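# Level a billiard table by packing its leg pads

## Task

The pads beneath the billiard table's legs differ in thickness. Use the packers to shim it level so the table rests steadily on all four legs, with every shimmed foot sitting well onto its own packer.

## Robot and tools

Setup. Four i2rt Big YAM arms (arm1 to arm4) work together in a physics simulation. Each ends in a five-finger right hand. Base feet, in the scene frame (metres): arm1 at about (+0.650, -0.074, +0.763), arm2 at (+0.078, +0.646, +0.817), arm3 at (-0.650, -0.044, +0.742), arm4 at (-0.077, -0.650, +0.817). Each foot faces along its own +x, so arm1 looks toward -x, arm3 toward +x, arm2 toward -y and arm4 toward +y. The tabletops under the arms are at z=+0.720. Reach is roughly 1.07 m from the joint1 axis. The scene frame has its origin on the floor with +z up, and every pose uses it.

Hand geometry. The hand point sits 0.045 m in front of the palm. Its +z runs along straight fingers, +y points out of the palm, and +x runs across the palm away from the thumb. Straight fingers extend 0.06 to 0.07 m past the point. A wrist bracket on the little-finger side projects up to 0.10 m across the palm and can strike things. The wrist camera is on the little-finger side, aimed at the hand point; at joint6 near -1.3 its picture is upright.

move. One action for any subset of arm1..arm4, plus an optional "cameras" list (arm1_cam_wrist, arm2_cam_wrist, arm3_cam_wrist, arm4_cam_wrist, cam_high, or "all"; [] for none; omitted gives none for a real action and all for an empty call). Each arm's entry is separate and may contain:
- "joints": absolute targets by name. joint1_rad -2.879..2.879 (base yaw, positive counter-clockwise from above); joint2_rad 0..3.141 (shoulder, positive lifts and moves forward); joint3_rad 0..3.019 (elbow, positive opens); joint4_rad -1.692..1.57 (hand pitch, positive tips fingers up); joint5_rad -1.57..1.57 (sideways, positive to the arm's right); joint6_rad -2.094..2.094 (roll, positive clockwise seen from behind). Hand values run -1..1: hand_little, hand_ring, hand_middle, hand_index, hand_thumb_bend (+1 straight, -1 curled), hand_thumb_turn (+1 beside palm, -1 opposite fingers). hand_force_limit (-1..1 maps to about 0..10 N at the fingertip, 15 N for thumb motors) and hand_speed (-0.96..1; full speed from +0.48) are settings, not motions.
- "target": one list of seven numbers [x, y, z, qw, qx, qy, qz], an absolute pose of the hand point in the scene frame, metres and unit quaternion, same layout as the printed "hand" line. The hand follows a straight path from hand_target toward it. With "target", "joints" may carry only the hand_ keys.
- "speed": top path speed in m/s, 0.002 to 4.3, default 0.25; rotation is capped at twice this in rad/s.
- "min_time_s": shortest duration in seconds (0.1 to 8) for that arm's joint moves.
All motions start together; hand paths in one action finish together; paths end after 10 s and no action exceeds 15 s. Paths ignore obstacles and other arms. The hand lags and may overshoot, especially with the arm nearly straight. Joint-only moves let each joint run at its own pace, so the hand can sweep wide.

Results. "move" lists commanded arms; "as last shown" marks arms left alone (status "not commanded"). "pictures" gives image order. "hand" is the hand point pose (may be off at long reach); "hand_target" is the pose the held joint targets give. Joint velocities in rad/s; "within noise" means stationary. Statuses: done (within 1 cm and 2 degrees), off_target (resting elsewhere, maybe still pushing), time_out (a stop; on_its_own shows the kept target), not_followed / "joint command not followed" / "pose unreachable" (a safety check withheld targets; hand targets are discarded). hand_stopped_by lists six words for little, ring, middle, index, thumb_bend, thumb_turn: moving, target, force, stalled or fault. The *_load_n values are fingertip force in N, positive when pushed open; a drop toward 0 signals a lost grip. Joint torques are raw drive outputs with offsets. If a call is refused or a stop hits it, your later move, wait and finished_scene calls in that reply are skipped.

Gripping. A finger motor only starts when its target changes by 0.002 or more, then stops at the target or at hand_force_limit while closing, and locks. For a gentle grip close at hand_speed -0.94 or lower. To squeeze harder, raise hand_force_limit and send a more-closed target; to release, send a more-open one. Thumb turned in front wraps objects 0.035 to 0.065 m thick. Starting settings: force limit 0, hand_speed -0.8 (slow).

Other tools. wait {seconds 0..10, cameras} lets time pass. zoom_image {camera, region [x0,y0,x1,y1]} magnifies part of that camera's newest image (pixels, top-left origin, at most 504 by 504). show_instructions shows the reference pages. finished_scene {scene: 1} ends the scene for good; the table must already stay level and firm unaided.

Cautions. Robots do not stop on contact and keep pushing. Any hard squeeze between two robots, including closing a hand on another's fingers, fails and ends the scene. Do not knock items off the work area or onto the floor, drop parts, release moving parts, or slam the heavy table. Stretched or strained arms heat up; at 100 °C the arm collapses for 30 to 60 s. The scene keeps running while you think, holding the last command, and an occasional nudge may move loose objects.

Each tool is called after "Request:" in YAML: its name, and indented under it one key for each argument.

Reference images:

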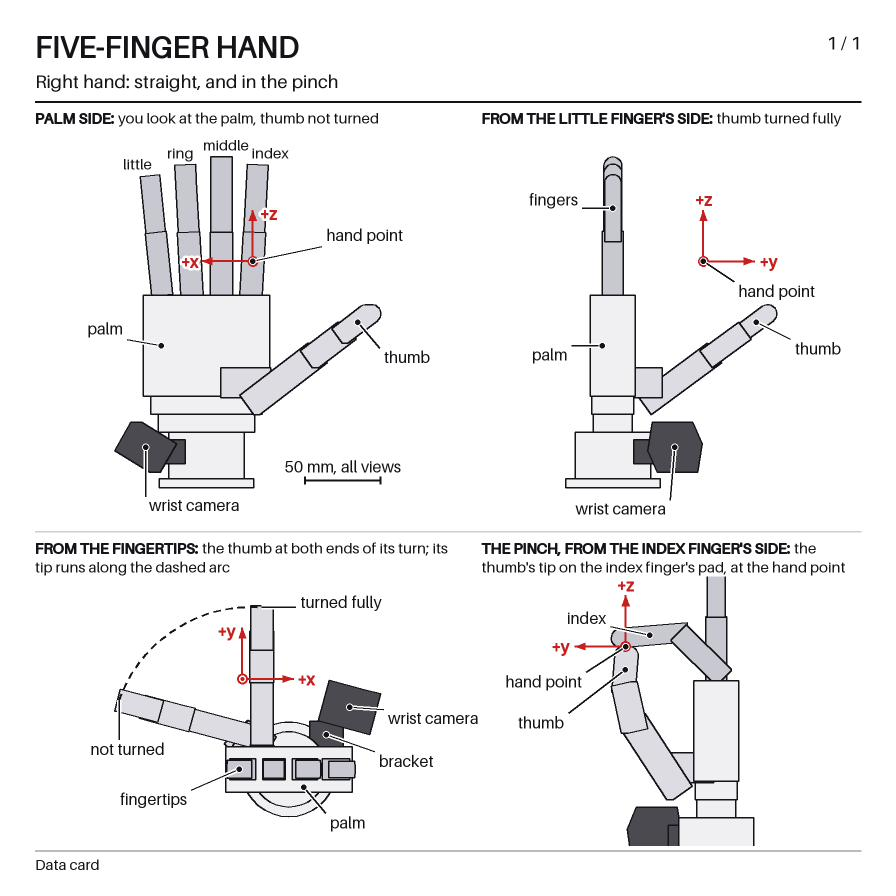

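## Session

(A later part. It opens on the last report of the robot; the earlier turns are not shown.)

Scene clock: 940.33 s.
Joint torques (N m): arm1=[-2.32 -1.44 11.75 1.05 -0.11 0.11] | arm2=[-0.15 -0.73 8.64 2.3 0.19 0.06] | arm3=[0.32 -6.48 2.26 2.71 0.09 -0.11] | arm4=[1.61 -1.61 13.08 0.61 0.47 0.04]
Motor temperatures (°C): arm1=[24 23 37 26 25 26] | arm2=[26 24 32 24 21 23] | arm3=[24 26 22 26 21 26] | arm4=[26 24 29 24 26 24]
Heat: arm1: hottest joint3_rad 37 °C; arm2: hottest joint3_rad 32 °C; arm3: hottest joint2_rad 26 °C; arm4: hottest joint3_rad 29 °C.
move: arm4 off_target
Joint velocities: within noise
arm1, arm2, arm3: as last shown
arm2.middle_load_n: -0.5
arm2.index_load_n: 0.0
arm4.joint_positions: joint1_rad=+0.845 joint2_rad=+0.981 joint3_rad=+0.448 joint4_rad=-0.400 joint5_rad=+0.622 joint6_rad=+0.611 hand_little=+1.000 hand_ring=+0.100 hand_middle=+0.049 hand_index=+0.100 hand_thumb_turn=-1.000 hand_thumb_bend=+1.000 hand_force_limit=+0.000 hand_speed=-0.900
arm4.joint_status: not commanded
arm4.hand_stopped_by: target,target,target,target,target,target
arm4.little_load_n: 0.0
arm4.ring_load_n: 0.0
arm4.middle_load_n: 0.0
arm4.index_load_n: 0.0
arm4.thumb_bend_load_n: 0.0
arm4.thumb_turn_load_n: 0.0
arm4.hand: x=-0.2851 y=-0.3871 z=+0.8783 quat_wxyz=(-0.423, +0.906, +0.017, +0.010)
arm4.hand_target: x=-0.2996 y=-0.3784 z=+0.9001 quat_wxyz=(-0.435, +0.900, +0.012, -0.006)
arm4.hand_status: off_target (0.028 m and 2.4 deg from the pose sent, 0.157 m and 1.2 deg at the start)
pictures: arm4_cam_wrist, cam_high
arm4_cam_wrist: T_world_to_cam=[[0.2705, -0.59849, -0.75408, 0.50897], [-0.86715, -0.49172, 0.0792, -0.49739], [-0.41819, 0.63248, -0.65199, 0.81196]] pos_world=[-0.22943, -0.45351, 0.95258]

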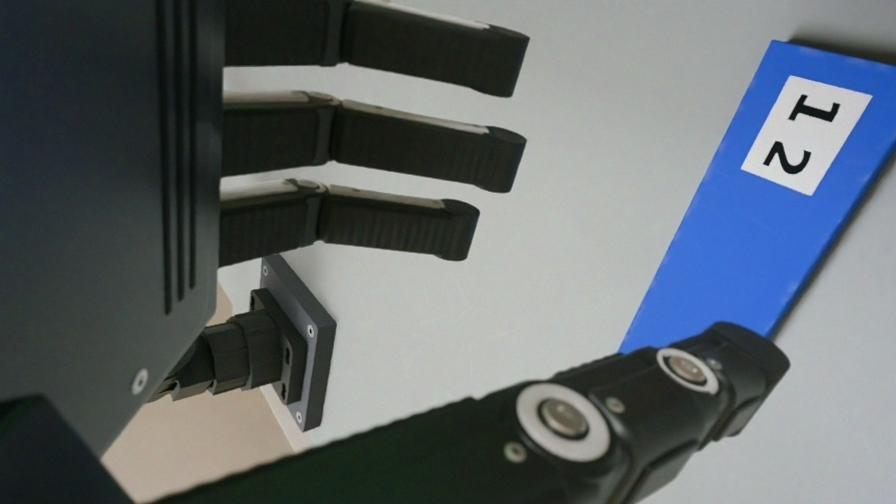

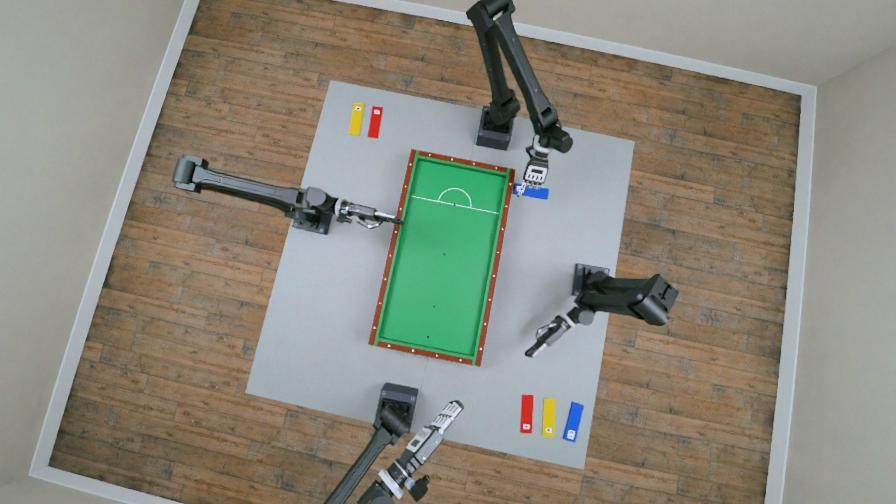

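Request:
move:
  arm4: {"target": [-0.22, -0.40, 1.12, 0.4347, -0.9006, 0.0, 0.0], "speed": 0.25}
  arm3: {"target": [-0.42, 0.12, 0.98, 0.310, -0.6355, -0.310, -0.6355], "speed": 0.25}
  arm2: {"target": [-0.35, 0.56, 1.08, 0.2835, -0.5873, -0.6828, 0.3296], "speed": 0.25, "joints": {"hand_thumb_turn": -1}}
  cameras: ["arm2_cam_wrist", "cam_high"]

Scene clock: 983.07 s.
Joint torques (N m): arm1=[-2.37 -1.44 11.77 1.03 -0.11 0.1] | arm2=[-1.55 -6.48 9.35 2.51 0.2 0.26] | arm3=[-0.26 -4.07 4.31 2.43 0.04 -0.03] | arm4=[-0.03 1.61 14.57 0.7 0.19 -0.14]
Motor temperatures (°C): arm1=[24 23 37 26 25 26] | arm2=[26 24 32 24 21 23] | arm3=[24 26 23 26 21 26] | arm4=[26 23 35 23 26 24]
Heat: arm1: hottest joint3_rad 37 °C; arm2: hottest joint3_rad 32 °C; arm3: hottest joint2_rad 26 °C; arm4: hottest joint3_rad 35 °C.
move: arm2 done; arm3 not_followed; arm4 off_target
Joint velocities: within noise
arm1: as last shown
arm2.joint_positions: joint1_rad=-1.459 joint2_rad=+1.010 joint3_rad=+0.985 joint4_rad=-0.659 joint5_rad=-0.029 joint6_rad=-0.036 hand_little=+1.000 hand_ring=+1.000 hand_middle=+1.000 hand_index=+1.000 hand_thumb_turn=-1.000 hand_thumb_bend=+1.000 hand_force_limit=+0.000 hand_speed=-0.800
arm2.joint_status: all done
arm2.hand_stopped_by: target,target,target,target,target,target
arm2.little_load_n: 0.0
arm2.ring_load_n: 0.0
arm2.middle_load_n: 0.0
arm2.index_load_n: 0.0
arm2.thumb_bend_load_n: 0.0
arm2.thumb_turn_load_n: 0.0
arm2.hand: x=-0.3423 y=+0.5552 z=+1.0763 quat_wxyz=(+0.278, -0.578, -0.695, +0.324)
arm2.hand_target: x=-0.3498 y=+0.5601 z=+1.0801 quat_wxyz=(+0.284, -0.587, -0.683, +0.330)
arm2.hand_status: done (0.010 m and 2.0 deg from the pose sent, 0.378 m and 119.7 deg at the start)
arm3.joint_positions: joint1_rad=+0.975 joint2_rad=+1.314 joint3_rad=+0.010 joint4_rad=+1.296 joint5_rad=+0.101 joint6_rad=-1.565 hand_little=+1.000 hand_ring=+1.000 hand_middle=+1.000 hand_index=+1.000 hand_thumb_turn=-1.000 hand_thumb_bend=-0.941 hand_force_limit=+0.000 hand_speed=-0.800
arm3.joint_status: not commanded
arm3.hand_stopped_by: target,target,target,target,force,target
arm3.little_load_n: 0.0
arm3.ring_load_n: 0.0
arm3.middle_load_n: 0.0
arm3.index_load_n: 0.0
arm3.thumb_bend_load_n: 8.5
arm3.thumb_turn_load_n: 0.5
arm3.on_its_own: joint2_rad is held at +1.321, not at its first target +1.639; joint4_rad is held at +1.314, not at its first target +1.561; joint5_rad is held at +0.102, not at its first target +0.133
arm3.hand: x=-0.3965 y=+0.2138 z=+0.8538 quat_wxyz=(-0.313, +0.638, +0.312, +0.631)
arm3.hand_target: x=-0.3957 y=+0.2158 z=+0.8578 quat_wxyz=(-0.316, +0.634, +0.309, +0.635)
arm3.hand_status: not_followed (0.159 m and 0.7 deg from the pose sent, 0.194 m and 1.7 deg at the start; pose on its path clipped on 40 of 128 steps; a joint's target at an end of its range on 88 of 128 steps)
arm4.joint_positions: joint1_rad=+0.685 joint2_rad=+0.668 joint3_rad=+0.891 joint4_rad=-1.085 joint5_rad=+0.528 joint6_rad=+0.493 hand_little=+1.000 hand_ring=+0.100 hand_middle=+0.049 hand_index=+0.100 hand_thumb_turn=-1.000 hand_thumb_bend=+1.000 hand_force_limit=+0.000 hand_speed=-0.900
arm4.joint_status: not commanded
arm4.hand_stopped_by: target,target,target,target,target,target
arm4.little_load_n: 0.0
arm4.ring_load_n: 0.0
arm4.middle_load_n: 0.0
arm4.index_load_n: 0.0
arm4.thumb_bend_load_n: 0.0
arm4.thumb_turn_load_n: 0.0
arm4.hand: x=-0.2207 y=-0.4036 z=+1.0945 quat_wxyz=(-0.421, +0.907, +0.004, +0.009)
arm4.hand_target: x=-0.2197 y=-0.4005 z=+1.1195 quat_wxyz=(-0.435, +0.900, +0.000, +0.000)
arm4.hand_status: off_target (0.026 m and 2.1 deg from the pose sent, 0.251 m and 2.8 deg at the start)
pose unreachable (arm3 arm): on one or more control steps of this call this arm could not follow its commanded pose, so it was not sent that pose on those steps. On the call's last step it was still not sent that pose. It may still have moved: this result reports where it is.
cause: moving toward the commanded pose would bring two parts of the arm too close to each other.
arm2_cam_wrist: T_world_to_cam=[[0.58591, 0.38144, -0.715, 0.75564], [0.67931, -0.71226, 0.17669, 0.43126], [-0.44187, -0.58923, -0.67643, 1.01875]] pos_world=[-0.28554, 0.61922, 1.1532]

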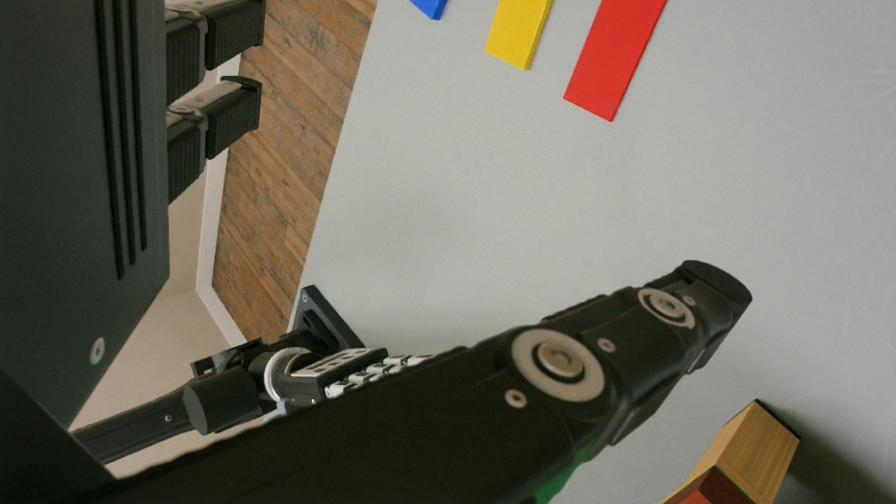

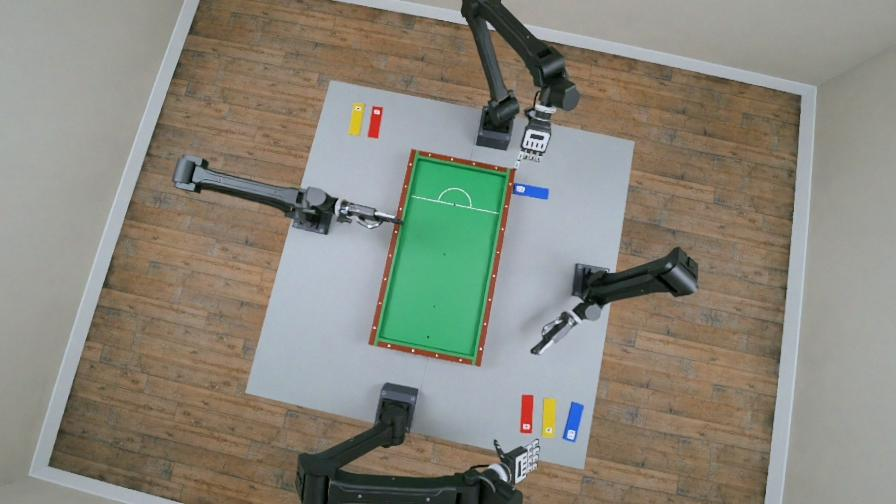

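Request:
move:
  arm4: {"target": [-0.08, -0.33, 1.15, 0.4347, -0.9006, 0.0, 0.0], "speed": 0.25}
  arm3: {"joints": {"joint1_rad": 0.3, "joint2_rad": 0.674, "joint3_rad": 0.3, "joint4_rad": 0.36, "joint5_rad": 0.1, "joint6_rad": -1.563}, "min_time_s": 2.5}
  arm2: {"target": [-0.62, 0.559, 0.90, 0.2835, -0.5873, -0.6828, 0.3296], "speed": 0.2, "joints": {"hand_index": 0.05, "hand_middle": -0.01, "hand_ring": 0.05}}
  cameras: ["arm2_cam_wrist"]

Request:
move:
  arm3: {"joints": {"joint1_rad": -0.46, "joint5_rad": 0.31, "joint4_rad": 0.388}, "min_time_s": 2}

Request:
move:
  arm3: {"target": [-0.40, -0.27, 0.86, -0.257, -0.659, 0.257, -0.659], "speed": 0.2}
  cameras: ["arm3_cam_wrist", "arm2_cam_wrist"]

Scene clock: 999.30 s.
Joint torques (N m): arm1=[-2.37 -1.44 11.74 1.03 -0.11 0.1] | arm2=[-1.61 -15.62 11.4 2.3 0.03 -0.05] | arm3=[-1.32 -2.61 12.64 1.33 -0.05 -0.01] | arm4=[-0.03 1.73 14.86 2.17 -0.21 -0.14]
Motor temperatures (°C): arm1=[24 23 38 26 25 26] | arm2=[26 25 33 24 21 23] | arm3=[24 25 23 26 21 26] | arm4=[26 22 37 23 26 24]
Heat: arm1: hottest joint3_rad 38 °C; arm2: hottest joint3_rad 33 °C; arm3: hottest joint4_rad 26 °C; arm4: hottest joint3_rad 37 °C.
move: arm2 off_target; arm3 done; arm4 off_target
Joint velocities: within noise
arm1: as last shown
arm2.joint_positions: joint1_rad=-1.510 joint2_rad=+1.841 joint3_rad=+1.327 joint4_rad=-0.204 joint5_rad=-0.065 joint6_rad=-0.036 hand_little=+1.000 hand_ring=+0.050 hand_middle=-0.010 hand_index=+0.050 hand_thumb_turn=-1.000 hand_thumb_bend=+1.000 hand_force_limit=+0.000 hand_speed=-0.800
arm2.joint_status: all done
arm2.hand_stopped_by: target,target,target,target,target,target
arm2.little_load_n: 0.0
arm2.ring_load_n: 0.0
arm2.middle_load_n: 0.0
arm2.index_load_n: 0.0
arm2.thumb_bend_load_n: 0.0
arm2.thumb_turn_load_n: 0.0
arm2.hand: x=-0.5970 y=+0.5496 z=+0.8826 quat_wxyz=(+0.264, -0.594, -0.690, +0.317)
arm2.hand_target: x=-0.6185 y=+0.5593 z=+0.9005 quat_wxyz=(+0.284, -0.587, -0.683, +0.329)
arm2.hand_status: off_target (0.030 m and 2.9 deg from the pose sent, 0.329 m and 2.0 deg at the start)
arm3.joint_positions: joint1_rad=+0.309 joint2_rad=+0.681 joint3_rad=+0.250 joint4_rad=+0.368 joint5_rad=+0.101 joint6_rad=-1.565 hand_little=+1.000 hand_ring=+1.000 hand_middle=+1.000 hand_index=+1.000 hand_thumb_turn=-1.000 hand_thumb_bend=-0.941 hand_force_limit=+0.000 hand_speed=-0.800
arm3.joint_status: all done
arm3.hand_stopped_by: target,target,target,target,force,target
arm3.little_load_n: 0.0
arm3.ring_load_n: 0.0
arm3.middle_load_n: 0.0
arm3.index_load_n: 0.0
arm3.thumb_bend_load_n: 8.5
arm3.thumb_turn_load_n: 0.5
arm3.hand: x=-0.2696 y=+0.0095 z=+0.9562 quat_wxyz=(-0.085, +0.723, +0.090, +0.679)
arm3.hand_target: x=-0.2610 y=+0.0094 z=+0.9872 quat_wxyz=(-0.087, +0.707, +0.083, +0.697)
arm3.hand_status: not commanded
arm4.joint_positions: joint1_rad=-0.113 joint2_rad=+0.733 joint3_rad=+0.979 joint4_rad=-0.991 joint5_rad=-0.070 joint6_rad=-0.059 hand_little=+1.000 hand_ring=+0.100 hand_middle=+0.049 hand_index=+0.100 hand_thumb_turn=-1.000 hand_thumb_bend=+1.000 hand_force_limit=+0.000 hand_speed=-0.900
arm4.joint_status: not commanded
arm4.hand_stopped_by: target,target,target,target,target,target
arm4.little_load_n: 0.0
arm4.ring_load_n: 0.0
arm4.middle_load_n: 0.0
arm4.index_load_n: 0.0
arm4.thumb_bend_load_n: 0.0
arm4.thumb_turn_load_n: 0.0
arm4.hand: x=-0.0851 y=-0.3417 z=+1.1230 quat_wxyz=(-0.409, +0.913, -0.003, -0.006)
arm4.hand_target: x=-0.0802 y=-0.3313 z=+1.1498 quat_wxyz=(-0.435, +0.901, +0.000, +0.000)
arm4.hand_status: off_target (0.030 m and 3.4 deg from the pose sent, 0.168 m and 2.1 deg at the start)
arm2_cam_wrist: T_world_to_cam=[[0.62019, 0.35357, -0.70025, 0.79122], [0.65534, -0.72416, 0.21476, 0.59307], [-0.43117, -0.5921, -0.68082, 0.78366]] pos_world=[-0.54148, 0.61373, 0.96022]

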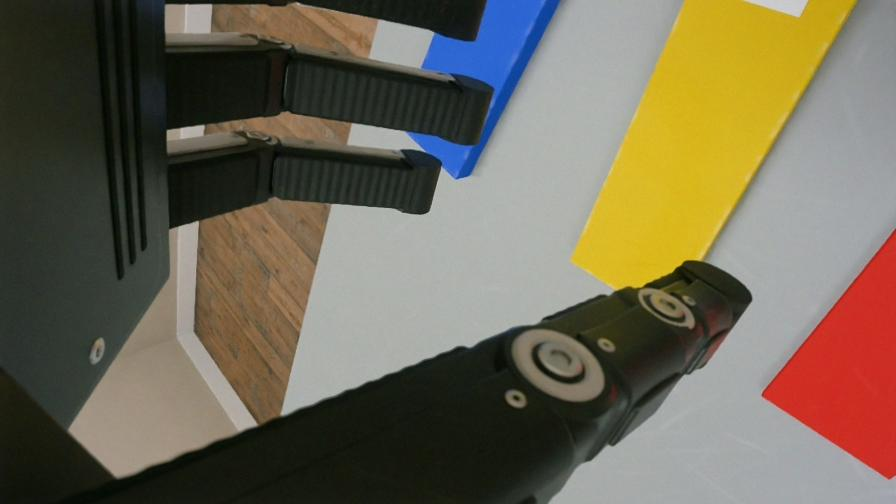

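Scene clock: 1001.73 s.
Joint torques (N m): arm1=[-2.32 -1.38 11.74 1.03 -0.11 0.11] | arm2=[-1.61 -15.62 11.4 2.3 0.03 -0.06] | arm3=[-1.2 -2.55 12.62 2.47 0.09 -0.02] | arm4=[-0.03 1.73 14.84 2.18 -0.21 -0.14]
Motor temperatures (°C): arm1=[24 23 38 26 25 26] | arm2=[26 25 33 24 21 23] | arm3=[24 25 24 26 21 26] | arm4=[26 22 37 23 26 24]
Heat: arm1: hottest joint3_rad 38 °C; arm2: hottest joint3_rad 33 °C; arm3: hottest joint4_rad 26 °C; arm4: hottest joint3_rad 37 °C.
move: arm3 done
Joint velocities: within noise
arm1, arm2, arm4: as last shown
arm3.joint_positions: joint1_rad=-0.451 joint2_rad=+0.681 joint3_rad=+0.250 joint4_rad=+0.368 joint5_rad=+0.308 joint6_rad=-1.565 hand_little=+1.000 hand_ring=+1.000 hand_middle=+1.000 hand_index=+1.000 hand_thumb_turn=-1.000 hand_thumb_bend=-0.941 hand_force_limit=+0.000 hand_speed=-0.800
arm3.joint_status: all done
arm3.hand_stopped_by: target,target,target,target,force,target
arm3.little_load_n: 0.0
arm3.ring_load_n: -0.5
arm3.middle_load_n: 0.0
arm3.index_load_n: 0.0
arm3.thumb_bend_load_n: 9.0
arm3.thumb_turn_load_n: 0.5
arm3.hand: x=-0.3705 y=-0.2933 z=+0.9575 quat_wxyz=(+0.246, +0.683, -0.252, +0.640)
arm3.hand_target: x=-0.3644 y=-0.2997 z=+0.9943 quat_wxyz=(+0.250, +0.655, -0.254, +0.666)
arm3.hand_status: not commanded
pictures: none

Scene clock: 1003.20 s.
Joint torques (N m): arm1=[-2.32 -1.44 11.75 1.03 -0.11 0.11] | arm2=[-1.67 -15.56 11.4 2.29 0.03 -0.06] | arm3=[-0.79 -2.08 9.03 1.29 -0.05 -0.04] | arm4=[-0.03 1.73 14.86 2.17 -0.21 -0.14]
Motor temperatures (°C): arm1=[24 23 38 26 25 26] | arm2=[26 25 33 24 21 23] | arm3=[24 25 24 26 21 26] | arm4=[26 22 37 23 26 24]
Heat: arm1: hottest joint3_rad 38 °C; arm2: hottest joint3_rad 33 °C; arm3: hottest joint4_rad 26 °C; arm4: hottest joint3_rad 37 °C.
move: arm3 not_followed
Joint velocities: within noise
arm1, arm2, arm4: as last shown
arm1.thumb_turn_load_n: 1.5
arm3.joint_positions: joint1_rad=-0.413 joint2_rad=+0.806 joint3_rad=+0.038 joint4_rad=+0.699 joint5_rad=+0.366 joint6_rad=-1.563 hand_little=+1.000 hand_ring=+1.000 hand_middle=+1.000 hand_index=+1.000 hand_thumb_turn=-1.000 hand_thumb_bend=-0.941 hand_force_limit=+0.000 hand_speed=-0.800
arm3.joint_status: not commanded
arm3.hand_stopped_by: target,target,target,target,force,target
arm3.little_load_n: 0.0
arm3.ring_load_n: 0.0
arm3.middle_load_n: 0.0
arm3.index_load_n: 0.0
arm3.thumb_bend_load_n: 8.5
arm3.thumb_turn_load_n: 1.0
arm3.on_its_own: joint3_rad is held at +0.059, not at your +0.300; joint4_rad is held at +0.691, not at your +0.388; joint5_rad is held at +0.364, not at your +0.310
arm3.hand: x=-0.4032 y=-0.2761 z=+0.8797 quat_wxyz=(+0.253, +0.683, -0.258, +0.635)
arm3.hand_target: x=-0.3980 y=-0.2793 z=+0.8906 quat_wxyz=(+0.254, +0.676, -0.258, +0.642)
arm3.hand_status: not_followed (0.021 m and 3.9 deg from the pose sent, 0.105 m and 3.8 deg at the start; a joint's target at an end of its range on 22 of 44 steps)
pictures: arm2_cam_wrist, arm3_cam_wrist
pose unreachable (arm3 arm): on one or more control steps of this call this arm could not follow its commanded pose, so it was not sent that pose on those steps. On the call's last step it was still not sent that pose. It may still have moved: this result reports where it is.
cause: moving toward the commanded pose would bring two parts of the arm too close to each other.
arm2_cam_wrist: T_world_to_cam=[[0.62019, 0.35357, -0.70025, 0.79122], [0.65534, -0.72416, 0.21476, 0.59307], [-0.43117, -0.5921, -0.68082, 0.78366]] pos_world=[-0.54148, 0.61373, 0.96022]
arm3_cam_wrist: T_world_to_cam=[[-0.68098, -0.69076, 0.24315, -0.68235], [-0.54766, 0.25997, -0.79529, 0.54955], [0.48614, -0.67474, -0.55533, 0.61371]] pos_world=[-0.46205, -0.20011, 0.94378]

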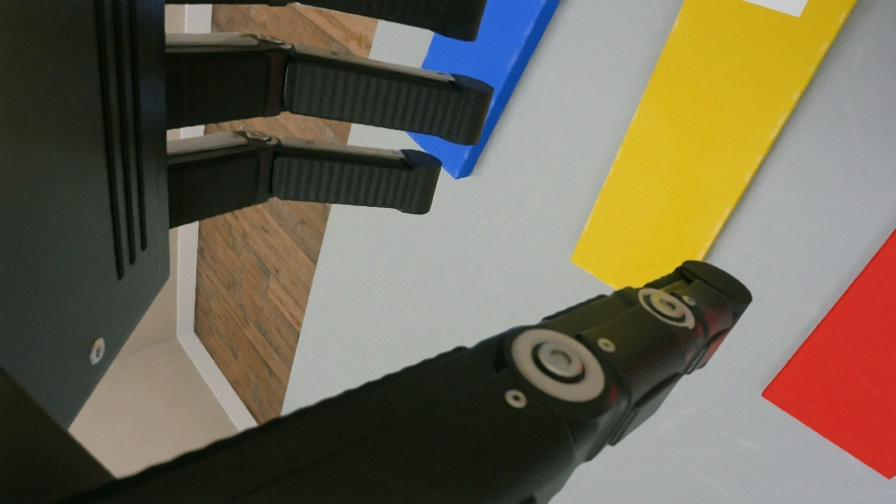

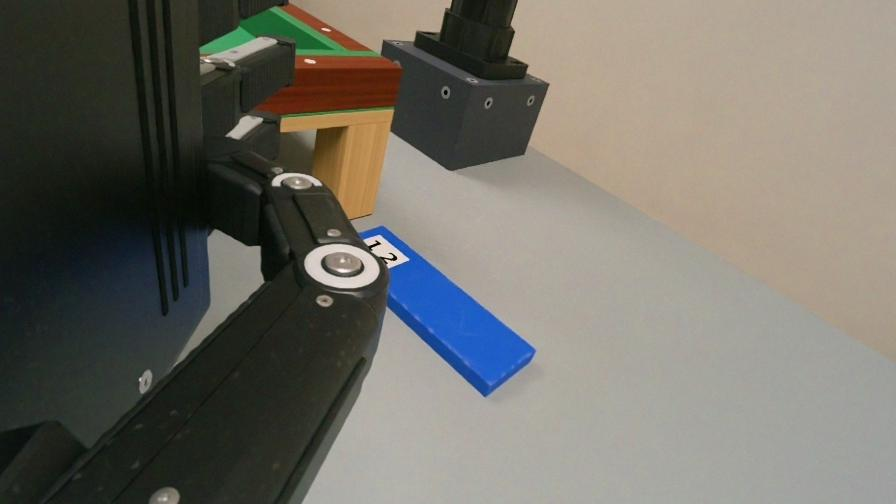

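Request:
move:
  arm2: {"target": [-0.636, 0.556, 0.80, 0.2835, -0.5873, -0.6828, 0.3296], "speed": 0.1}
  cameras: ["arm2_cam_wrist"]

Scene clock: 1046.77 s.
Joint torques (N m): arm1=[-2.32 -1.44 11.77 1.03 -0.11 0.1] | arm2=[-1.32 -16.85 8.96 2.47 0.14 -0.03] | arm3=[-0.85 -2.08 8.99 1.25 -0.05 -0.03] | arm4=[-0.03 1.79 14.86 2.18 -0.21 -0.14]
Motor temperatures (°C): arm1=[24 23 38 26 25 26] | arm2=[26 28 36 24 21 23] | arm3=[24 25 28 26 21 25] | arm4=[26 22 39 24 25 23]
Heat: arm1: hottest joint3_rad 38 °C; arm2: hottest joint3_rad 36 °C; arm3: hottest joint3_rad 28 °C; arm4: hottest joint3_rad 39 °C.
move: arm2 off_target
Joint velocities: within noise
arm1, arm3, arm4: as last shown
arm2.joint_positions: joint1_rad=-1.510 joint2_rad=+2.024 joint3_rad=+1.327 joint4_rad=-0.007 joint5_rad=-0.065 joint6_rad=-0.036 hand_little=+1.000 hand_ring=+0.050 hand_middle=-0.010 hand_index=+0.050 hand_thumb_turn=-1.000 hand_thumb_bend=+1.000 hand_force_limit=+0.000 hand_speed=-0.800
arm2.joint_status: not commanded
arm2.hand_stopped_by: target,target,target,target,target,target
arm2.little_load_n: 0.5
arm2.ring_load_n: 0.0
arm2.middle_load_n: 0.0
arm2.index_load_n: 0.0
arm2.thumb_bend_load_n: 0.0
arm2.thumb_turn_load_n: 0.0
arm2.hand: x=-0.6205 y=+0.5479 z=+0.7917 quat_wxyz=(+0.269, -0.592, -0.688, +0.322)
arm2.hand_target: x=-0.6354 y=+0.5562 z=+0.8004 quat_wxyz=(+0.284, -0.587, -0.683, +0.329)
arm2.hand_status: off_target (0.019 m and 2.1 deg from the pose sent, 0.092 m and 2.9 deg at the start)
arm3.on_its_own: joint3_rad is held at +0.059, not at your +0.300; joint4_rad is held at +0.691, not at your +0.388; joint5_rad is held at +0.364, not at your +0.310
arm4.thumb_turn_load_n: 0.5
arm2_cam_wrist: T_world_to_cam=[[0.60973, 0.35272, -0.70981, 0.74435], [0.65847, -0.72389, 0.20591, 0.63556], [-0.44119, -0.59294, -0.67363, 0.69924]] pos_world=[-0.56385, 0.61213, 0.8685]

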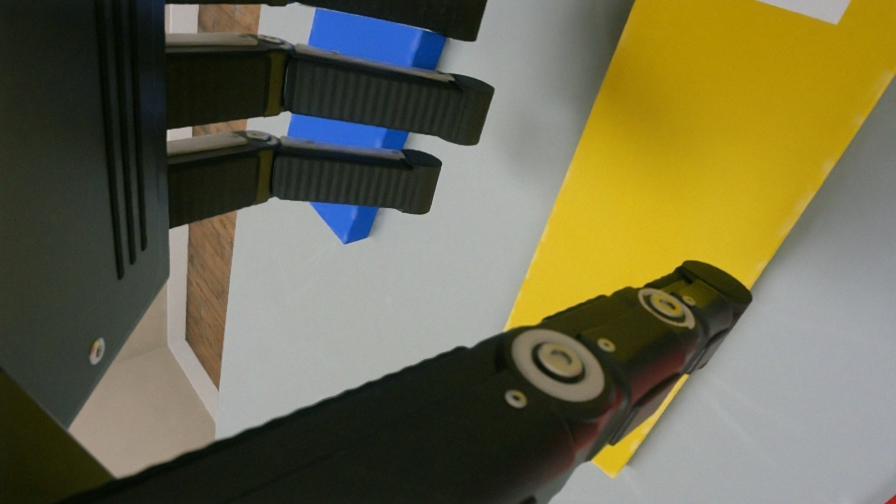

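Request:
move:
  arm2: {"target": [-0.636, 0.566, 0.782, 0.2985, -0.5833, -0.6778, 0.3366], "speed": 0.1}
  cameras: ["arm2_cam_wrist"]

Request:
zoom_image:
  camera: "arm2_cam_wrist"
  region: [440, 100, 896, 504]

Scene clock: 1092.50 s.
Joint torques (N m): arm1=[-2.32 -1.44 11.77 1.03 -0.11 0.11] | arm2=[-1.61 -16.62 6.86 2.56 0.16 -0.1] | arm3=[-0.91 -2.02 9.02 1.26 -0.05 -0.04] | arm4=[-0.03 1.73 14.86 2.18 -0.21 -0.14]
Motor temperatures (°C): arm1=[24 23 38 26 25 26] | arm2=[26 29 34 24 21 23] | arm3=[24 25 29 25 21 25] | arm4=[26 22 41 24 25 23]
Heat: arm1: hottest joint3_rad 38 °C; arm2: hottest joint3_rad 34 °C; arm3: hottest joint3_rad 29 °C; arm4: hottest joint3_rad 41 °C.
move: arm2 off_target
Joint velocities: within noise
arm1, arm3, arm4: as last shown
arm1.thumb_turn_load_n: 1.0
arm2.joint_positions: joint1_rad=-1.519 joint2_rad=+2.045 joint3_rad=+1.316 joint4_rad=+0.086 joint5_rad=-0.065 joint6_rad=-0.041 hand_little=+1.000 hand_ring=+0.050 hand_middle=-0.010 hand_index=+0.050 hand_thumb_turn=-1.000 hand_thumb_bend=+1.000 hand_force_limit=+0.000 hand_speed=-0.800
arm2.joint_status: not commanded
arm2.hand_stopped_by: target,target,target,target,target,target
arm2.little_load_n: 0.0
arm2.ring_load_n: 0.0
arm2.middle_load_n: 0.0
arm2.index_load_n: 0.0
arm2.thumb_bend_load_n: 0.0
arm2.thumb_turn_load_n: 0.0
arm2.hand: x=-0.6326 y=+0.5538 z=+0.7874 quat_wxyz=(+0.290, -0.584, -0.678, +0.339)
arm2.hand_target: x=-0.6358 y=+0.5660 z=+0.7821 quat_wxyz=(+0.298, -0.583, -0.677, +0.336)
arm2.hand_status: off_target (0.014 m and 1.0 deg from the pose sent, 0.026 m and 4.1 deg at the start)
arm3.thumb_turn_load_n: 0.5
arm3.on_its_own: joint3_rad is held at +0.059, not at your +0.300; joint4_rad is held at +0.691, not at your +0.388; joint5_rad is held at +0.364, not at your +0.310
arm4.little_load_n: -0.5
arm4.thumb_turn_load_n: 0.0
arm2_cam_wrist: T_world_to_cam=[[0.56765, 0.34833, -0.74595, 0.75083], [0.66535, -0.72773, 0.16649, 0.68614], [-0.48486, -0.59082, -0.64486, 0.64307]] pos_world=[-0.57093, 0.61773, 0.86053]

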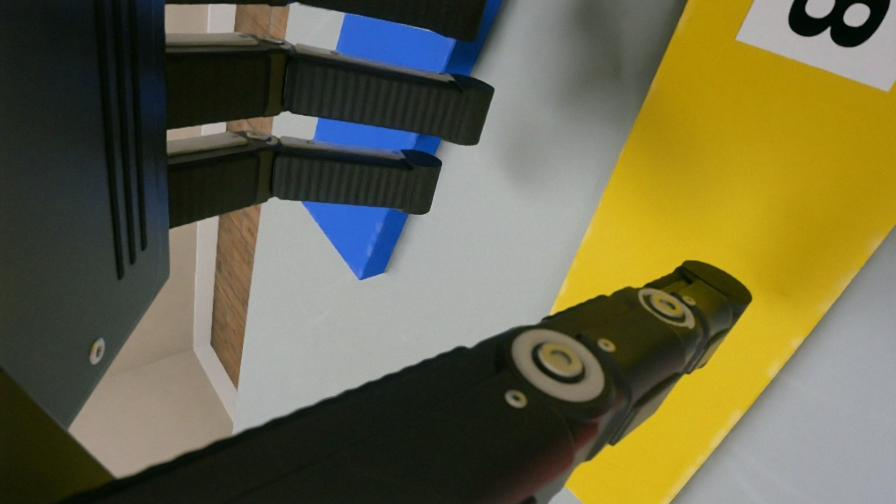

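Scaled by 1.105 from the camera's image (finer frame: 1280x720).

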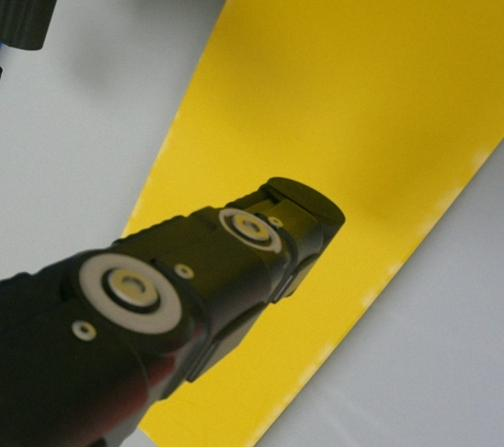

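Request:
move:
  arm2: {"target": [-0.616, 0.576, 0.752, 0.2925, -0.5863, -0.6808, 0.3306], "speed": 0.1}
  cameras: ["arm2_cam_wrist"]

Scene clock: 1108.93 s.
Joint torques (N m): arm1=[-2.32 -1.44 11.74 1.05 -0.11 0.1] | arm2=[-1.85 -15.74 5.82 2.35 0.12 -0.12] | arm3=[-0.79 -2.02 9.02 1.26 -0.04 -0.04] | arm4=[-0.03 1.73 14.86 2.18 -0.21 -0.14]
Motor temperatures (°C): arm1=[24 23 39 26 25 26] | arm2=[26 29 33 24 21 23] | arm3=[24 25 30 25 21 25] | arm4=[26 22 41 24 25 23]
Heat: arm1: hottest joint3_rad 39 °C; arm2: hottest joint3_rad 33 °C; arm3: hottest joint3_rad 30 °C; arm4: hottest joint3_rad 41 °C.
move: arm2 off_target
Joint velocities: within noise
arm1.joint_positions: joint1_rad=+0.012 joint2_rad=+0.711 joint3_rad=+0.452 joint4_rad=+0.310 joint5_rad=+0.003 joint6_rad=-1.571 hand_little=+1.000 hand_ring=+1.000 hand_middle=+1.000 hand_index=+1.000 hand_thumb_turn=-1.000 hand_thumb_bend=-0.939 hand_force_limit=+0.000 hand_speed=-0.800
arm1.joint_status: not commanded
arm1.hand_stopped_by: target,target,target,target,force,target
arm1.little_load_n: 0.0
arm1.ring_load_n: 0.0
arm1.middle_load_n: 0.0
arm1.index_load_n: -0.5
arm1.thumb_bend_load_n: 9.5
arm1.thumb_turn_load_n: 1.0
arm1.hand: x=+0.2337 y=-0.0123 z=+1.0792 quat_wxyz=(-0.727, +0.003, +0.687, -0.005)
arm1.hand_target: x=+0.2320 y=-0.0079 z=+1.1106 quat_wxyz=(-0.743, +0.010, +0.669, -0.006)
arm1.hand_status: not commanded
arm2.joint_positions: joint1_rad=-1.532 joint2_rad=+2.054 joint3_rad=+1.260 joint4_rad=+0.154 joint5_rad=-0.076 joint6_rad=-0.047 hand_little=+1.000 hand_ring=+0.050 hand_middle=-0.010 hand_index=+0.050 hand_thumb_turn=-1.000 hand_thumb_bend=+1.000 hand_force_limit=+0.000 hand_speed=-0.800
arm2.joint_status: not commanded
arm2.hand_stopped_by: target,target,target,target,target,target
arm2.little_load_n: 0.0
arm2.ring_load_n: 0.0
arm2.middle_load_n: 0.0
arm2.index_load_n: 0.0
arm2.thumb_bend_load_n: 0.0
arm2.thumb_turn_load_n: 0.5
arm2.hand: x=-0.6195 y=+0.5622 z=+0.7682 quat_wxyz=(+0.291, -0.584, -0.677, +0.341)
arm2.hand_target: x=-0.6156 y=+0.5759 z=+0.7524 quat_wxyz=(+0.292, -0.586, -0.680, +0.330)
arm2.hand_status: off_target (0.022 m and 1.3 deg from the pose sent, 0.045 m and 1.1 deg at the start)
arm3, arm4: as last shown
arm3.middle_load_n: 0.5
arm3.thumb_turn_load_n: 1.0
arm3.on_its_own: joint3_rad is held at +0.059, not at your +0.300; joint4_rad is held at +0.691, not at your +0.388; joint5_rad is held at +0.364, not at your +0.310
arm4.little_load_n: 0.0
arm2_cam_wrist: T_world_to_cam=[[0.56521, 0.34691, -0.74846, 0.72739], [0.66571, -0.72764, 0.16546, 0.68781], [-0.48721, -0.59178, -0.6422, 0.63891]] pos_world=[-0.55773, 0.62623, 0.84093]

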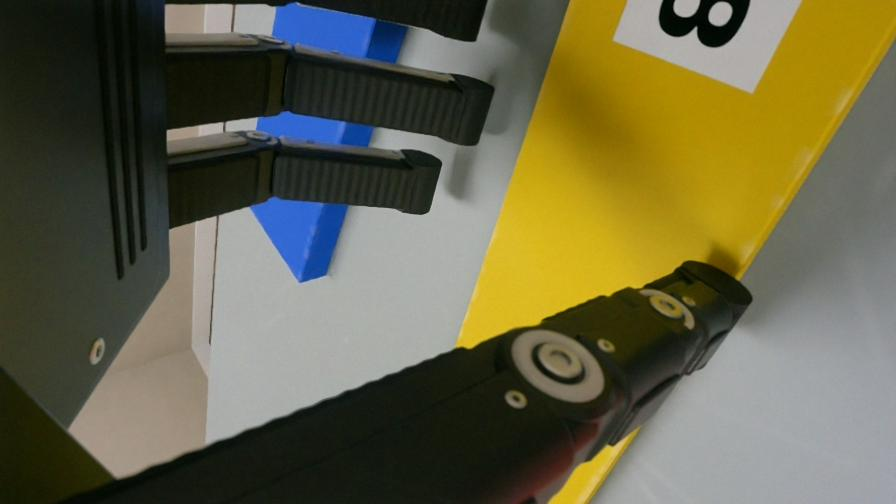

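Request:
move:
  arm2: {"target": [-0.602, 0.577, 0.738, 0.2925, -0.5883, -0.6828, 0.3236], "speed": 0.1}
  cameras: ["arm2_cam_wrist"]

Scene clock: 1123.97 s.
Joint torques (N m): arm1=[-2.37 -1.44 11.75 1.02 -0.11 0.11] | arm2=[-1.49 -15.27 4.36 1.68 0.44 -0.14] | arm3=[-0.85 -1.9 9.01 1.28 -0.04 -0.03] | arm4=[-0.03 1.73 14.86 2.17 -0.21 -0.14]
Motor temperatures (°C): arm1=[24 23 39 26 25 26] | arm2=[26 29 32 24 21 23] | arm3=[24 25 30 25 21 25] | arm4=[26 22 41 24 25 23]
Heat: arm1: hottest joint3_rad 39 °C; arm2: hottest joint3_rad 32 °C; arm3: hottest joint3_rad 30 °C; arm4: hottest joint3_rad 41 °C.
move: arm2 off_target
Joint velocities: within noise
arm1, arm3, arm4: as last shown
arm1.index_load_n: 0.0
arm2.joint_positions: joint1_rad=-1.532 joint2_rad=+2.051 joint3_rad=+1.235 joint4_rad=+0.202 joint5_rad=-0.072 joint6_rad=-0.047 hand_little=+1.000 hand_ring=+0.050 hand_middle=-0.010 hand_index=+0.050 hand_thumb_turn=-1.000 hand_thumb_bend=+1.000 hand_force_limit=+0.000 hand_speed=-0.800
arm2.joint_status: not commanded
arm2.hand_stopped_by: target,target,target,target,target,target
arm2.little_load_n: 0.0
arm2.ring_load_n: 0.0
arm2.middle_load_n: 0.0
arm2.index_load_n: 0.0
arm2.thumb_bend_load_n: 0.0
arm2.thumb_turn_load_n: 1.0
arm2.hand: x=-0.6180 y=+0.5629 z=+0.7678 quat_wxyz=(+0.300, -0.580, -0.672, +0.348)
arm2.hand_target: x=-0.6014 y=+0.5766 z=+0.7390 quat_wxyz=(+0.292, -0.587, -0.682, +0.323)
arm2.hand_status: off_target (0.037 m and 3.3 deg from the pose sent, 0.038 m and 2.2 deg at the start)
arm3.middle_load_n: 0.0
arm3.thumb_turn_load_n: 0.5
arm3.on_its_own: joint3_rad is held at +0.059, not at your +0.300; joint4_rad is held at +0.691, not at your +0.388; joint5_rad is held at +0.364, not at your +0.310
arm2_cam_wrist: T_world_to_cam=[[0.54619, 0.34579, -0.76296, 0.72593], [0.6679, -0.72948, 0.14753, 0.70357], [-0.50555, -0.59016, -0.62939, 0.61781]] pos_world=[-0.55408, 0.62683, 0.8389]

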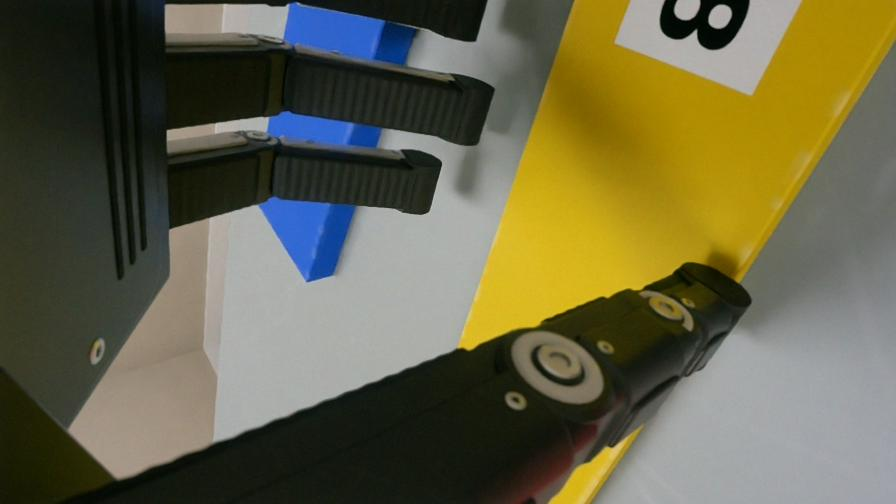

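Request:
move:
  arm2: {"target": [-0.596, 0.570, 0.795, 0.2925, -0.5883, -0.6828, 0.3236], "speed": 0.1}
  cameras: ["arm2_cam_wrist"]

Scene clock: 1132.50 s.
Joint torques (N m): arm1=[-2.32 -1.44 11.74 1.03 -0.11 0.1] | arm2=[-0.44 -18.49 6.46 1.54 0.18 -0.07] | arm3=[-0.85 -2.02 9.01 1.29 -0.05 -0.03] | arm4=[-0.03 1.73 14.86 2.17 -0.21 -0.14]
Motor temperatures (°C): arm1=[23 23 39 26 25 26] | arm2=[26 29 31 24 21 23] | arm3=[24 25 30 25 21 25] | arm4=[26 22 41 24 25 23]
Heat: arm1: hottest joint3_rad 39 °C; arm2: hottest joint3_rad 31 °C; arm3: hottest joint3_rad 30 °C; arm4: hottest joint3_rad 41 °C.
move: arm2 off_target
Joint velocities: within noise
arm1, arm3, arm4: as last shown
arm2.joint_positions: joint1_rad=-1.532 joint2_rad=+1.988 joint3_rad=+1.207 joint4_rad=+0.092 joint5_rad=-0.055 joint6_rad=-0.047 hand_little=+1.000 hand_ring=+0.050 hand_middle=-0.010 hand_index=+0.050 hand_thumb_turn=-1.000 hand_thumb_bend=+1.000 hand_force_limit=+0.000 hand_speed=-0.800
arm2.joint_status: not commanded
arm2.hand_stopped_by: target,target,target,target,target,target
arm2.little_load_n: 0.0
arm2.ring_load_n: 0.0
arm2.middle_load_n: 0.0
arm2.index_load_n: 0.0
arm2.thumb_bend_load_n: 0.0
arm2.thumb_turn_load_n: 0.0
arm2.hand: x=-0.5930 y=+0.5677 z=+0.7779 quat_wxyz=(+0.282, -0.595, -0.681, +0.319)
arm2.hand_target: x=-0.5961 y=+0.5701 z=+0.7947 quat_wxyz=(+0.292, -0.588, -0.682, +0.323)
arm2.hand_status: off_target (0.018 m and 1.6 deg from the pose sent, 0.036 m and 3.3 deg at the start)
arm3.thumb_turn_load_n: 1.0
arm3.on_its_own: joint3_rad is held at +0.059, not at your +0.300; joint4_rad is held at +0.691, not at your +0.388; joint5_rad is held at +0.364, not at your +0.310
arm4.little_load_n: -0.5
arm2_cam_wrist: T_world_to_cam=[[0.60587, 0.34888, -0.71499, 0.71473], [0.64556, -0.74082, 0.18555, 0.65237], [-0.46494, -0.57399, -0.67407, 0.68929]] pos_world=[-0.5337, 0.62958, 0.8546]

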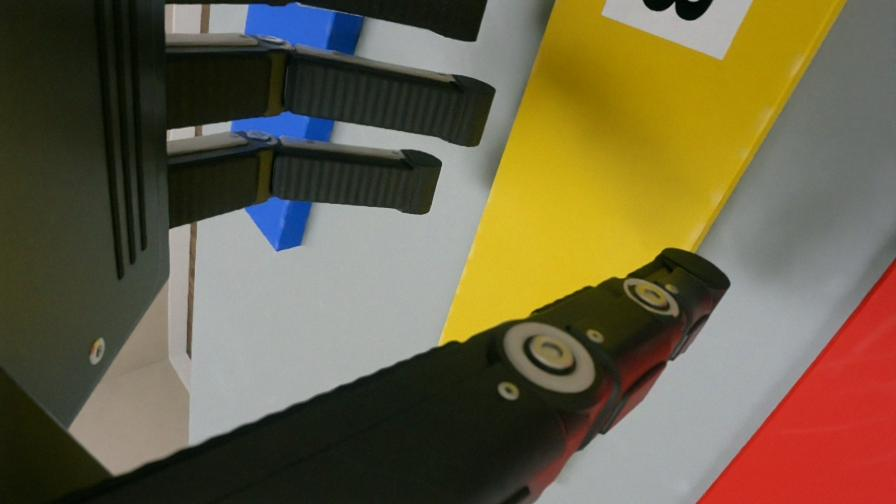

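Request:
move:
  arm2: {"joints": {"hand_thumb_bend": 0.95, "hand_thumb_turn": -0.95}}

Request:
move:
  arm2: {"joints": {"hand_thumb_bend": 1.0, "hand_thumb_turn": -1.0}}
  cameras: ["arm2_cam_wrist"]

Scene clock: 1143.23 s.
Joint torques (N m): arm1=[-2.37 -1.44 11.75 1.03 -0.11 0.11] | arm2=[-0.44 -18.49 6.46 1.55 0.18 -0.07] | arm3=[-0.91 -2.02 8.99 1.28 -0.05 -0.03] | arm4=[-0.03 1.73 14.86 2.17 -0.21 -0.14]
Motor temperatures (°C): arm1=[23 23 39 26 25 26] | arm2=[26 29 30 24 21 23] | arm3=[24 25 30 25 21 25] | arm4=[26 21 42 24 25 23]
Heat: arm1: hottest joint3_rad 39 °C; arm2: hottest joint3_rad 30 °C; arm3: hottest joint3_rad 30 °C; arm4: hottest joint3_rad 42 °C.
move: arm2 done
Joint velocities: within noise
arm1, arm3: as last shown
arm1.index_load_n: 0.5
arm2.joint_positions: joint1_rad=-1.532 joint2_rad=+1.988 joint3_rad=+1.207 joint4_rad=+0.092 joint5_rad=-0.055 joint6_rad=-0.047 hand_little=+1.000 hand_ring=+0.050 hand_middle=-0.010 hand_index=+0.050 hand_thumb_turn=-0.950 hand_thumb_bend=+0.950 hand_force_limit=+0.000 hand_speed=-0.800
arm2.joint_status: all done
arm2.hand_stopped_by: target,target,target,target,target,target
arm2.little_load_n: 0.0
arm2.ring_load_n: 0.0
arm2.middle_load_n: 0.0
arm2.index_load_n: 0.0
arm2.thumb_bend_load_n: 0.0
arm2.thumb_turn_load_n: 0.0
arm2.hand: x=-0.5930 y=+0.5677 z=+0.7779 quat_wxyz=(+0.282, -0.595, -0.681, +0.319)
arm2.hand_target: x=-0.5961 y=+0.5700 z=+0.7947 quat_wxyz=(+0.292, -0.588, -0.682, +0.323)
arm2.hand_status: not commanded
arm3.little_load_n: 0.5
arm3.thumb_bend_load_n: 9.0
arm3.thumb_turn_load_n: 0.5
arm3.on_its_own: joint3_rad is held at +0.059, not at your +0.300; joint4_rad is held at +0.691, not at your +0.388; joint5_rad is held at +0.364, not at your +0.310
arm4.joint_positions: joint1_rad=-0.113 joint2_rad=+0.733 joint3_rad=+0.979 joint4_rad=-0.991 joint5_rad=-0.070 joint6_rad=-0.059 hand_little=+1.000 hand_ring=+0.100 hand_middle=+0.049 hand_index=+0.100 hand_thumb_turn=-1.000 hand_thumb_bend=+1.000 hand_force_limit=+0.000 hand_speed=-0.900
arm4.joint_status: not commanded
arm4.hand_stopped_by: target,target,target,target,target,target
arm4.little_load_n: 0.0
arm4.ring_load_n: 0.0
arm4.middle_load_n: 0.0
arm4.index_load_n: 0.0
arm4.thumb_bend_load_n: 0.0
arm4.thumb_turn_load_n: 0.0
arm4.hand: x=-0.0851 y=-0.3417 z=+1.1230 quat_wxyz=(-0.409, +0.913, -0.003, -0.006)
arm4.hand_target: x=-0.0802 y=-0.3313 z=+1.1498 quat_wxyz=(-0.435, +0.901, +0.000, +0.000)
arm4.hand_status: not commanded
pictures: none

Scene clock: 1143.90 s.
Joint torques (N m): arm1=[-2.32 -1.44 11.75 1.03 -0.11 0.1] | arm2=[-0.38 -18.49 6.46 1.55 0.18 -0.08] | arm3=[-0.79 -1.9 8.99 1.26 -0.05 -0.03] | arm4=[-0.03 1.73 14.86 2.18 -0.21 -0.14]
Motor temperatures (°C): arm1=[23 23 39 26 25 26] | arm2=[26 29 30 24 21 23] | arm3=[24 25 30 25 21 25] | arm4=[26 21 42 24 25 23]
Heat: arm1: hottest joint3_rad 39 °C; arm2: hottest joint3_rad 30 °C; arm3: hottest joint3_rad 30 °C; arm4: hottest joint3_rad 42 °C.
move: arm2 done
Joint velocities: within noise
arm1, arm3, arm4: as last shown
arm1.index_load_n: 0.0
arm2.joint_positions: joint1_rad=-1.532 joint2_rad=+1.988 joint3_rad=+1.207 joint4_rad=+0.092 joint5_rad=-0.055 joint6_rad=-0.047 hand_little=+1.000 hand_ring=+0.050 hand_middle=-0.010 hand_index=+0.050 hand_thumb_turn=-1.000 hand_thumb_bend=+1.000 hand_force_limit=+0.000 hand_speed=-0.800
arm2.joint_status: all done
arm2.hand_stopped_by: target,target,target,target,target,target
arm2.little_load_n: 0.0
arm2.ring_load_n: 0.0
arm2.middle_load_n: 0.0
arm2.index_load_n: 0.0
arm2.thumb_bend_load_n: 0.0
arm2.thumb_turn_load_n: 0.0
arm2.hand: x=-0.5930 y=+0.5677 z=+0.7779 quat_wxyz=(+0.282, -0.595, -0.681, +0.319)
arm2.hand_target: x=-0.5961 y=+0.5700 z=+0.7947 quat_wxyz=(+0.292, -0.588, -0.682, +0.323)
arm2.hand_status: not commanded
arm3.little_load_n: 0.0
arm3.middle_load_n: 0.5
arm3.thumb_bend_load_n: 8.5
arm3.on_its_own: joint3_rad is held at +0.059, not at your +0.300; joint4_rad is held at +0.691, not at your +0.388; joint5_rad is held at +0.364, not at your +0.310
arm2_cam_wrist: T_world_to_cam=[[0.60587, 0.34888, -0.71499, 0.71473], [0.64556, -0.74082, 0.18555, 0.65237], [-0.46494, -0.57399, -0.67407, 0.68929]] pos_world=[-0.5337, 0.62958, 0.8546]

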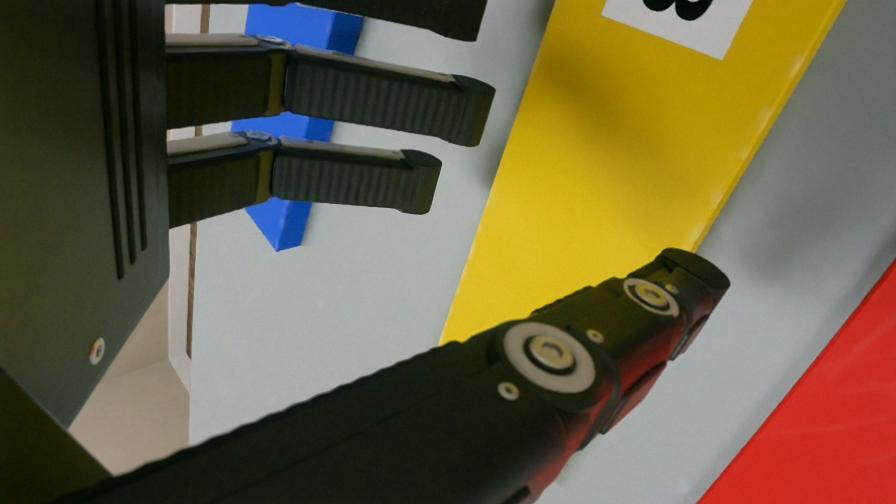

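Request:
move:
  arm2: {"target": [-0.600, 0.570, 0.83, 0.2885, -0.5883, -0.6828, 0.3266], "speed": 0.1}
  cameras: ["arm2_cam_wrist"]

Scene clock: 1159.17 s.
Joint torques (N m): arm1=[-2.32 -1.44 11.75 1.05 -0.11 0.1] | arm2=[-0.73 -17.96 9.31 1.51 0.03 -0.06] | arm3=[-0.79 -2.02 8.99 1.26 -0.05 -0.03] | arm4=[-0.03 1.73 14.86 2.17 -0.21 -0.14]
Motor temperatures (°C): arm1=[23 23 39 26 25 26] | arm2=[26 29 30 24 21 23] | arm3=[24 25 30 25 21 25] | arm4=[25 21 42 24 25 23]
Heat: arm1: hottest joint3_rad 39 °C; arm2: hottest joint3_rad 30 °C; arm3: hottest joint3_rad 30 °C; arm4: hottest joint3_rad 42 °C.
move: arm2 off_target
Joint velocities: within noise
arm1, arm4: as last shown
arm1.middle_load_n: 0.5
arm2.joint_positions: joint1_rad=-1.532 joint2_rad=+1.931 joint3_rad=+1.207 joint4_rad=+0.006 joint5_rad=-0.064 joint6_rad=-0.047 hand_little=+1.000 hand_ring=+0.050 hand_middle=-0.010 hand_index=+0.050 hand_thumb_turn=-1.000 hand_thumb_bend=+1.000 hand_force_limit=+0.000 hand_speed=-0.800
arm2.joint_status: not commanded
arm2.hand_stopped_by: target,target,target,target,target,target
arm2.little_load_n: 0.0
arm2.ring_load_n: 0.0
arm2.middle_load_n: 0.0
arm2.index_load_n: 0.0
arm2.thumb_bend_load_n: 0.0
arm2.thumb_turn_load_n: 0.0
arm2.hand: x=-0.5827 y=+0.5666 z=+0.8008 quat_wxyz=(+0.270, -0.598, -0.687, +0.313)
arm2.hand_target: x=-0.5992 y=+0.5701 z=+0.8302 quat_wxyz=(+0.288, -0.588, -0.682, +0.326)
arm2.hand_status: off_target (0.034 m and 3.0 deg from the pose sent, 0.053 m and 1.4 deg at the start)
arm3.joint_positions: joint1_rad=-0.413 joint2_rad=+0.806 joint3_rad=+0.038 joint4_rad=+0.699 joint5_rad=+0.366 joint6_rad=-1.563 hand_little=+1.000 hand_ring=+1.000 hand_middle=+1.000 hand_index=+1.000 hand_thumb_turn=-1.000 hand_thumb_bend=-0.941 hand_force_limit=+0.000 hand_speed=-0.800
arm3.joint_status: not commanded
arm3.hand_stopped_by: target,target,target,target,force,target
arm3.little_load_n: 0.0
arm3.ring_load_n: 0.0
arm3.middle_load_n: 0.0
arm3.index_load_n: 0.0
arm3.thumb_bend_load_n: 8.5
arm3.thumb_turn_load_n: 0.5
arm3.on_its_own: joint3_rad is held at +0.059, not at your +0.300; joint4_rad is held at +0.691, not at your +0.388; joint5_rad is held at +0.364, not at your +0.310
arm3.hand: x=-0.4032 y=-0.2761 z=+0.8797 quat_wxyz=(+0.253, +0.683, -0.258, +0.635)
arm3.hand_target: x=-0.3980 y=-0.2793 z=+0.8906 quat_wxyz=(+0.254, +0.676, -0.258, +0.642)
arm3.hand_status: not commanded
arm2_cam_wrist: T_world_to_cam=[[0.62464, 0.35021, -0.69798, 0.72172], [0.6444, -0.73603, 0.20739, 0.61983], [-0.44111, -0.57932, -0.68543, 0.7349]] pos_world=[-0.52606, 0.6292, 0.87893]

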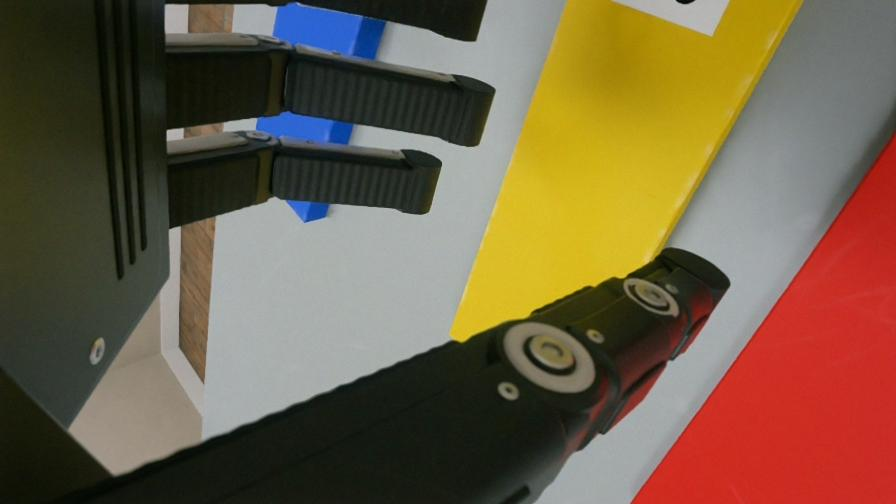

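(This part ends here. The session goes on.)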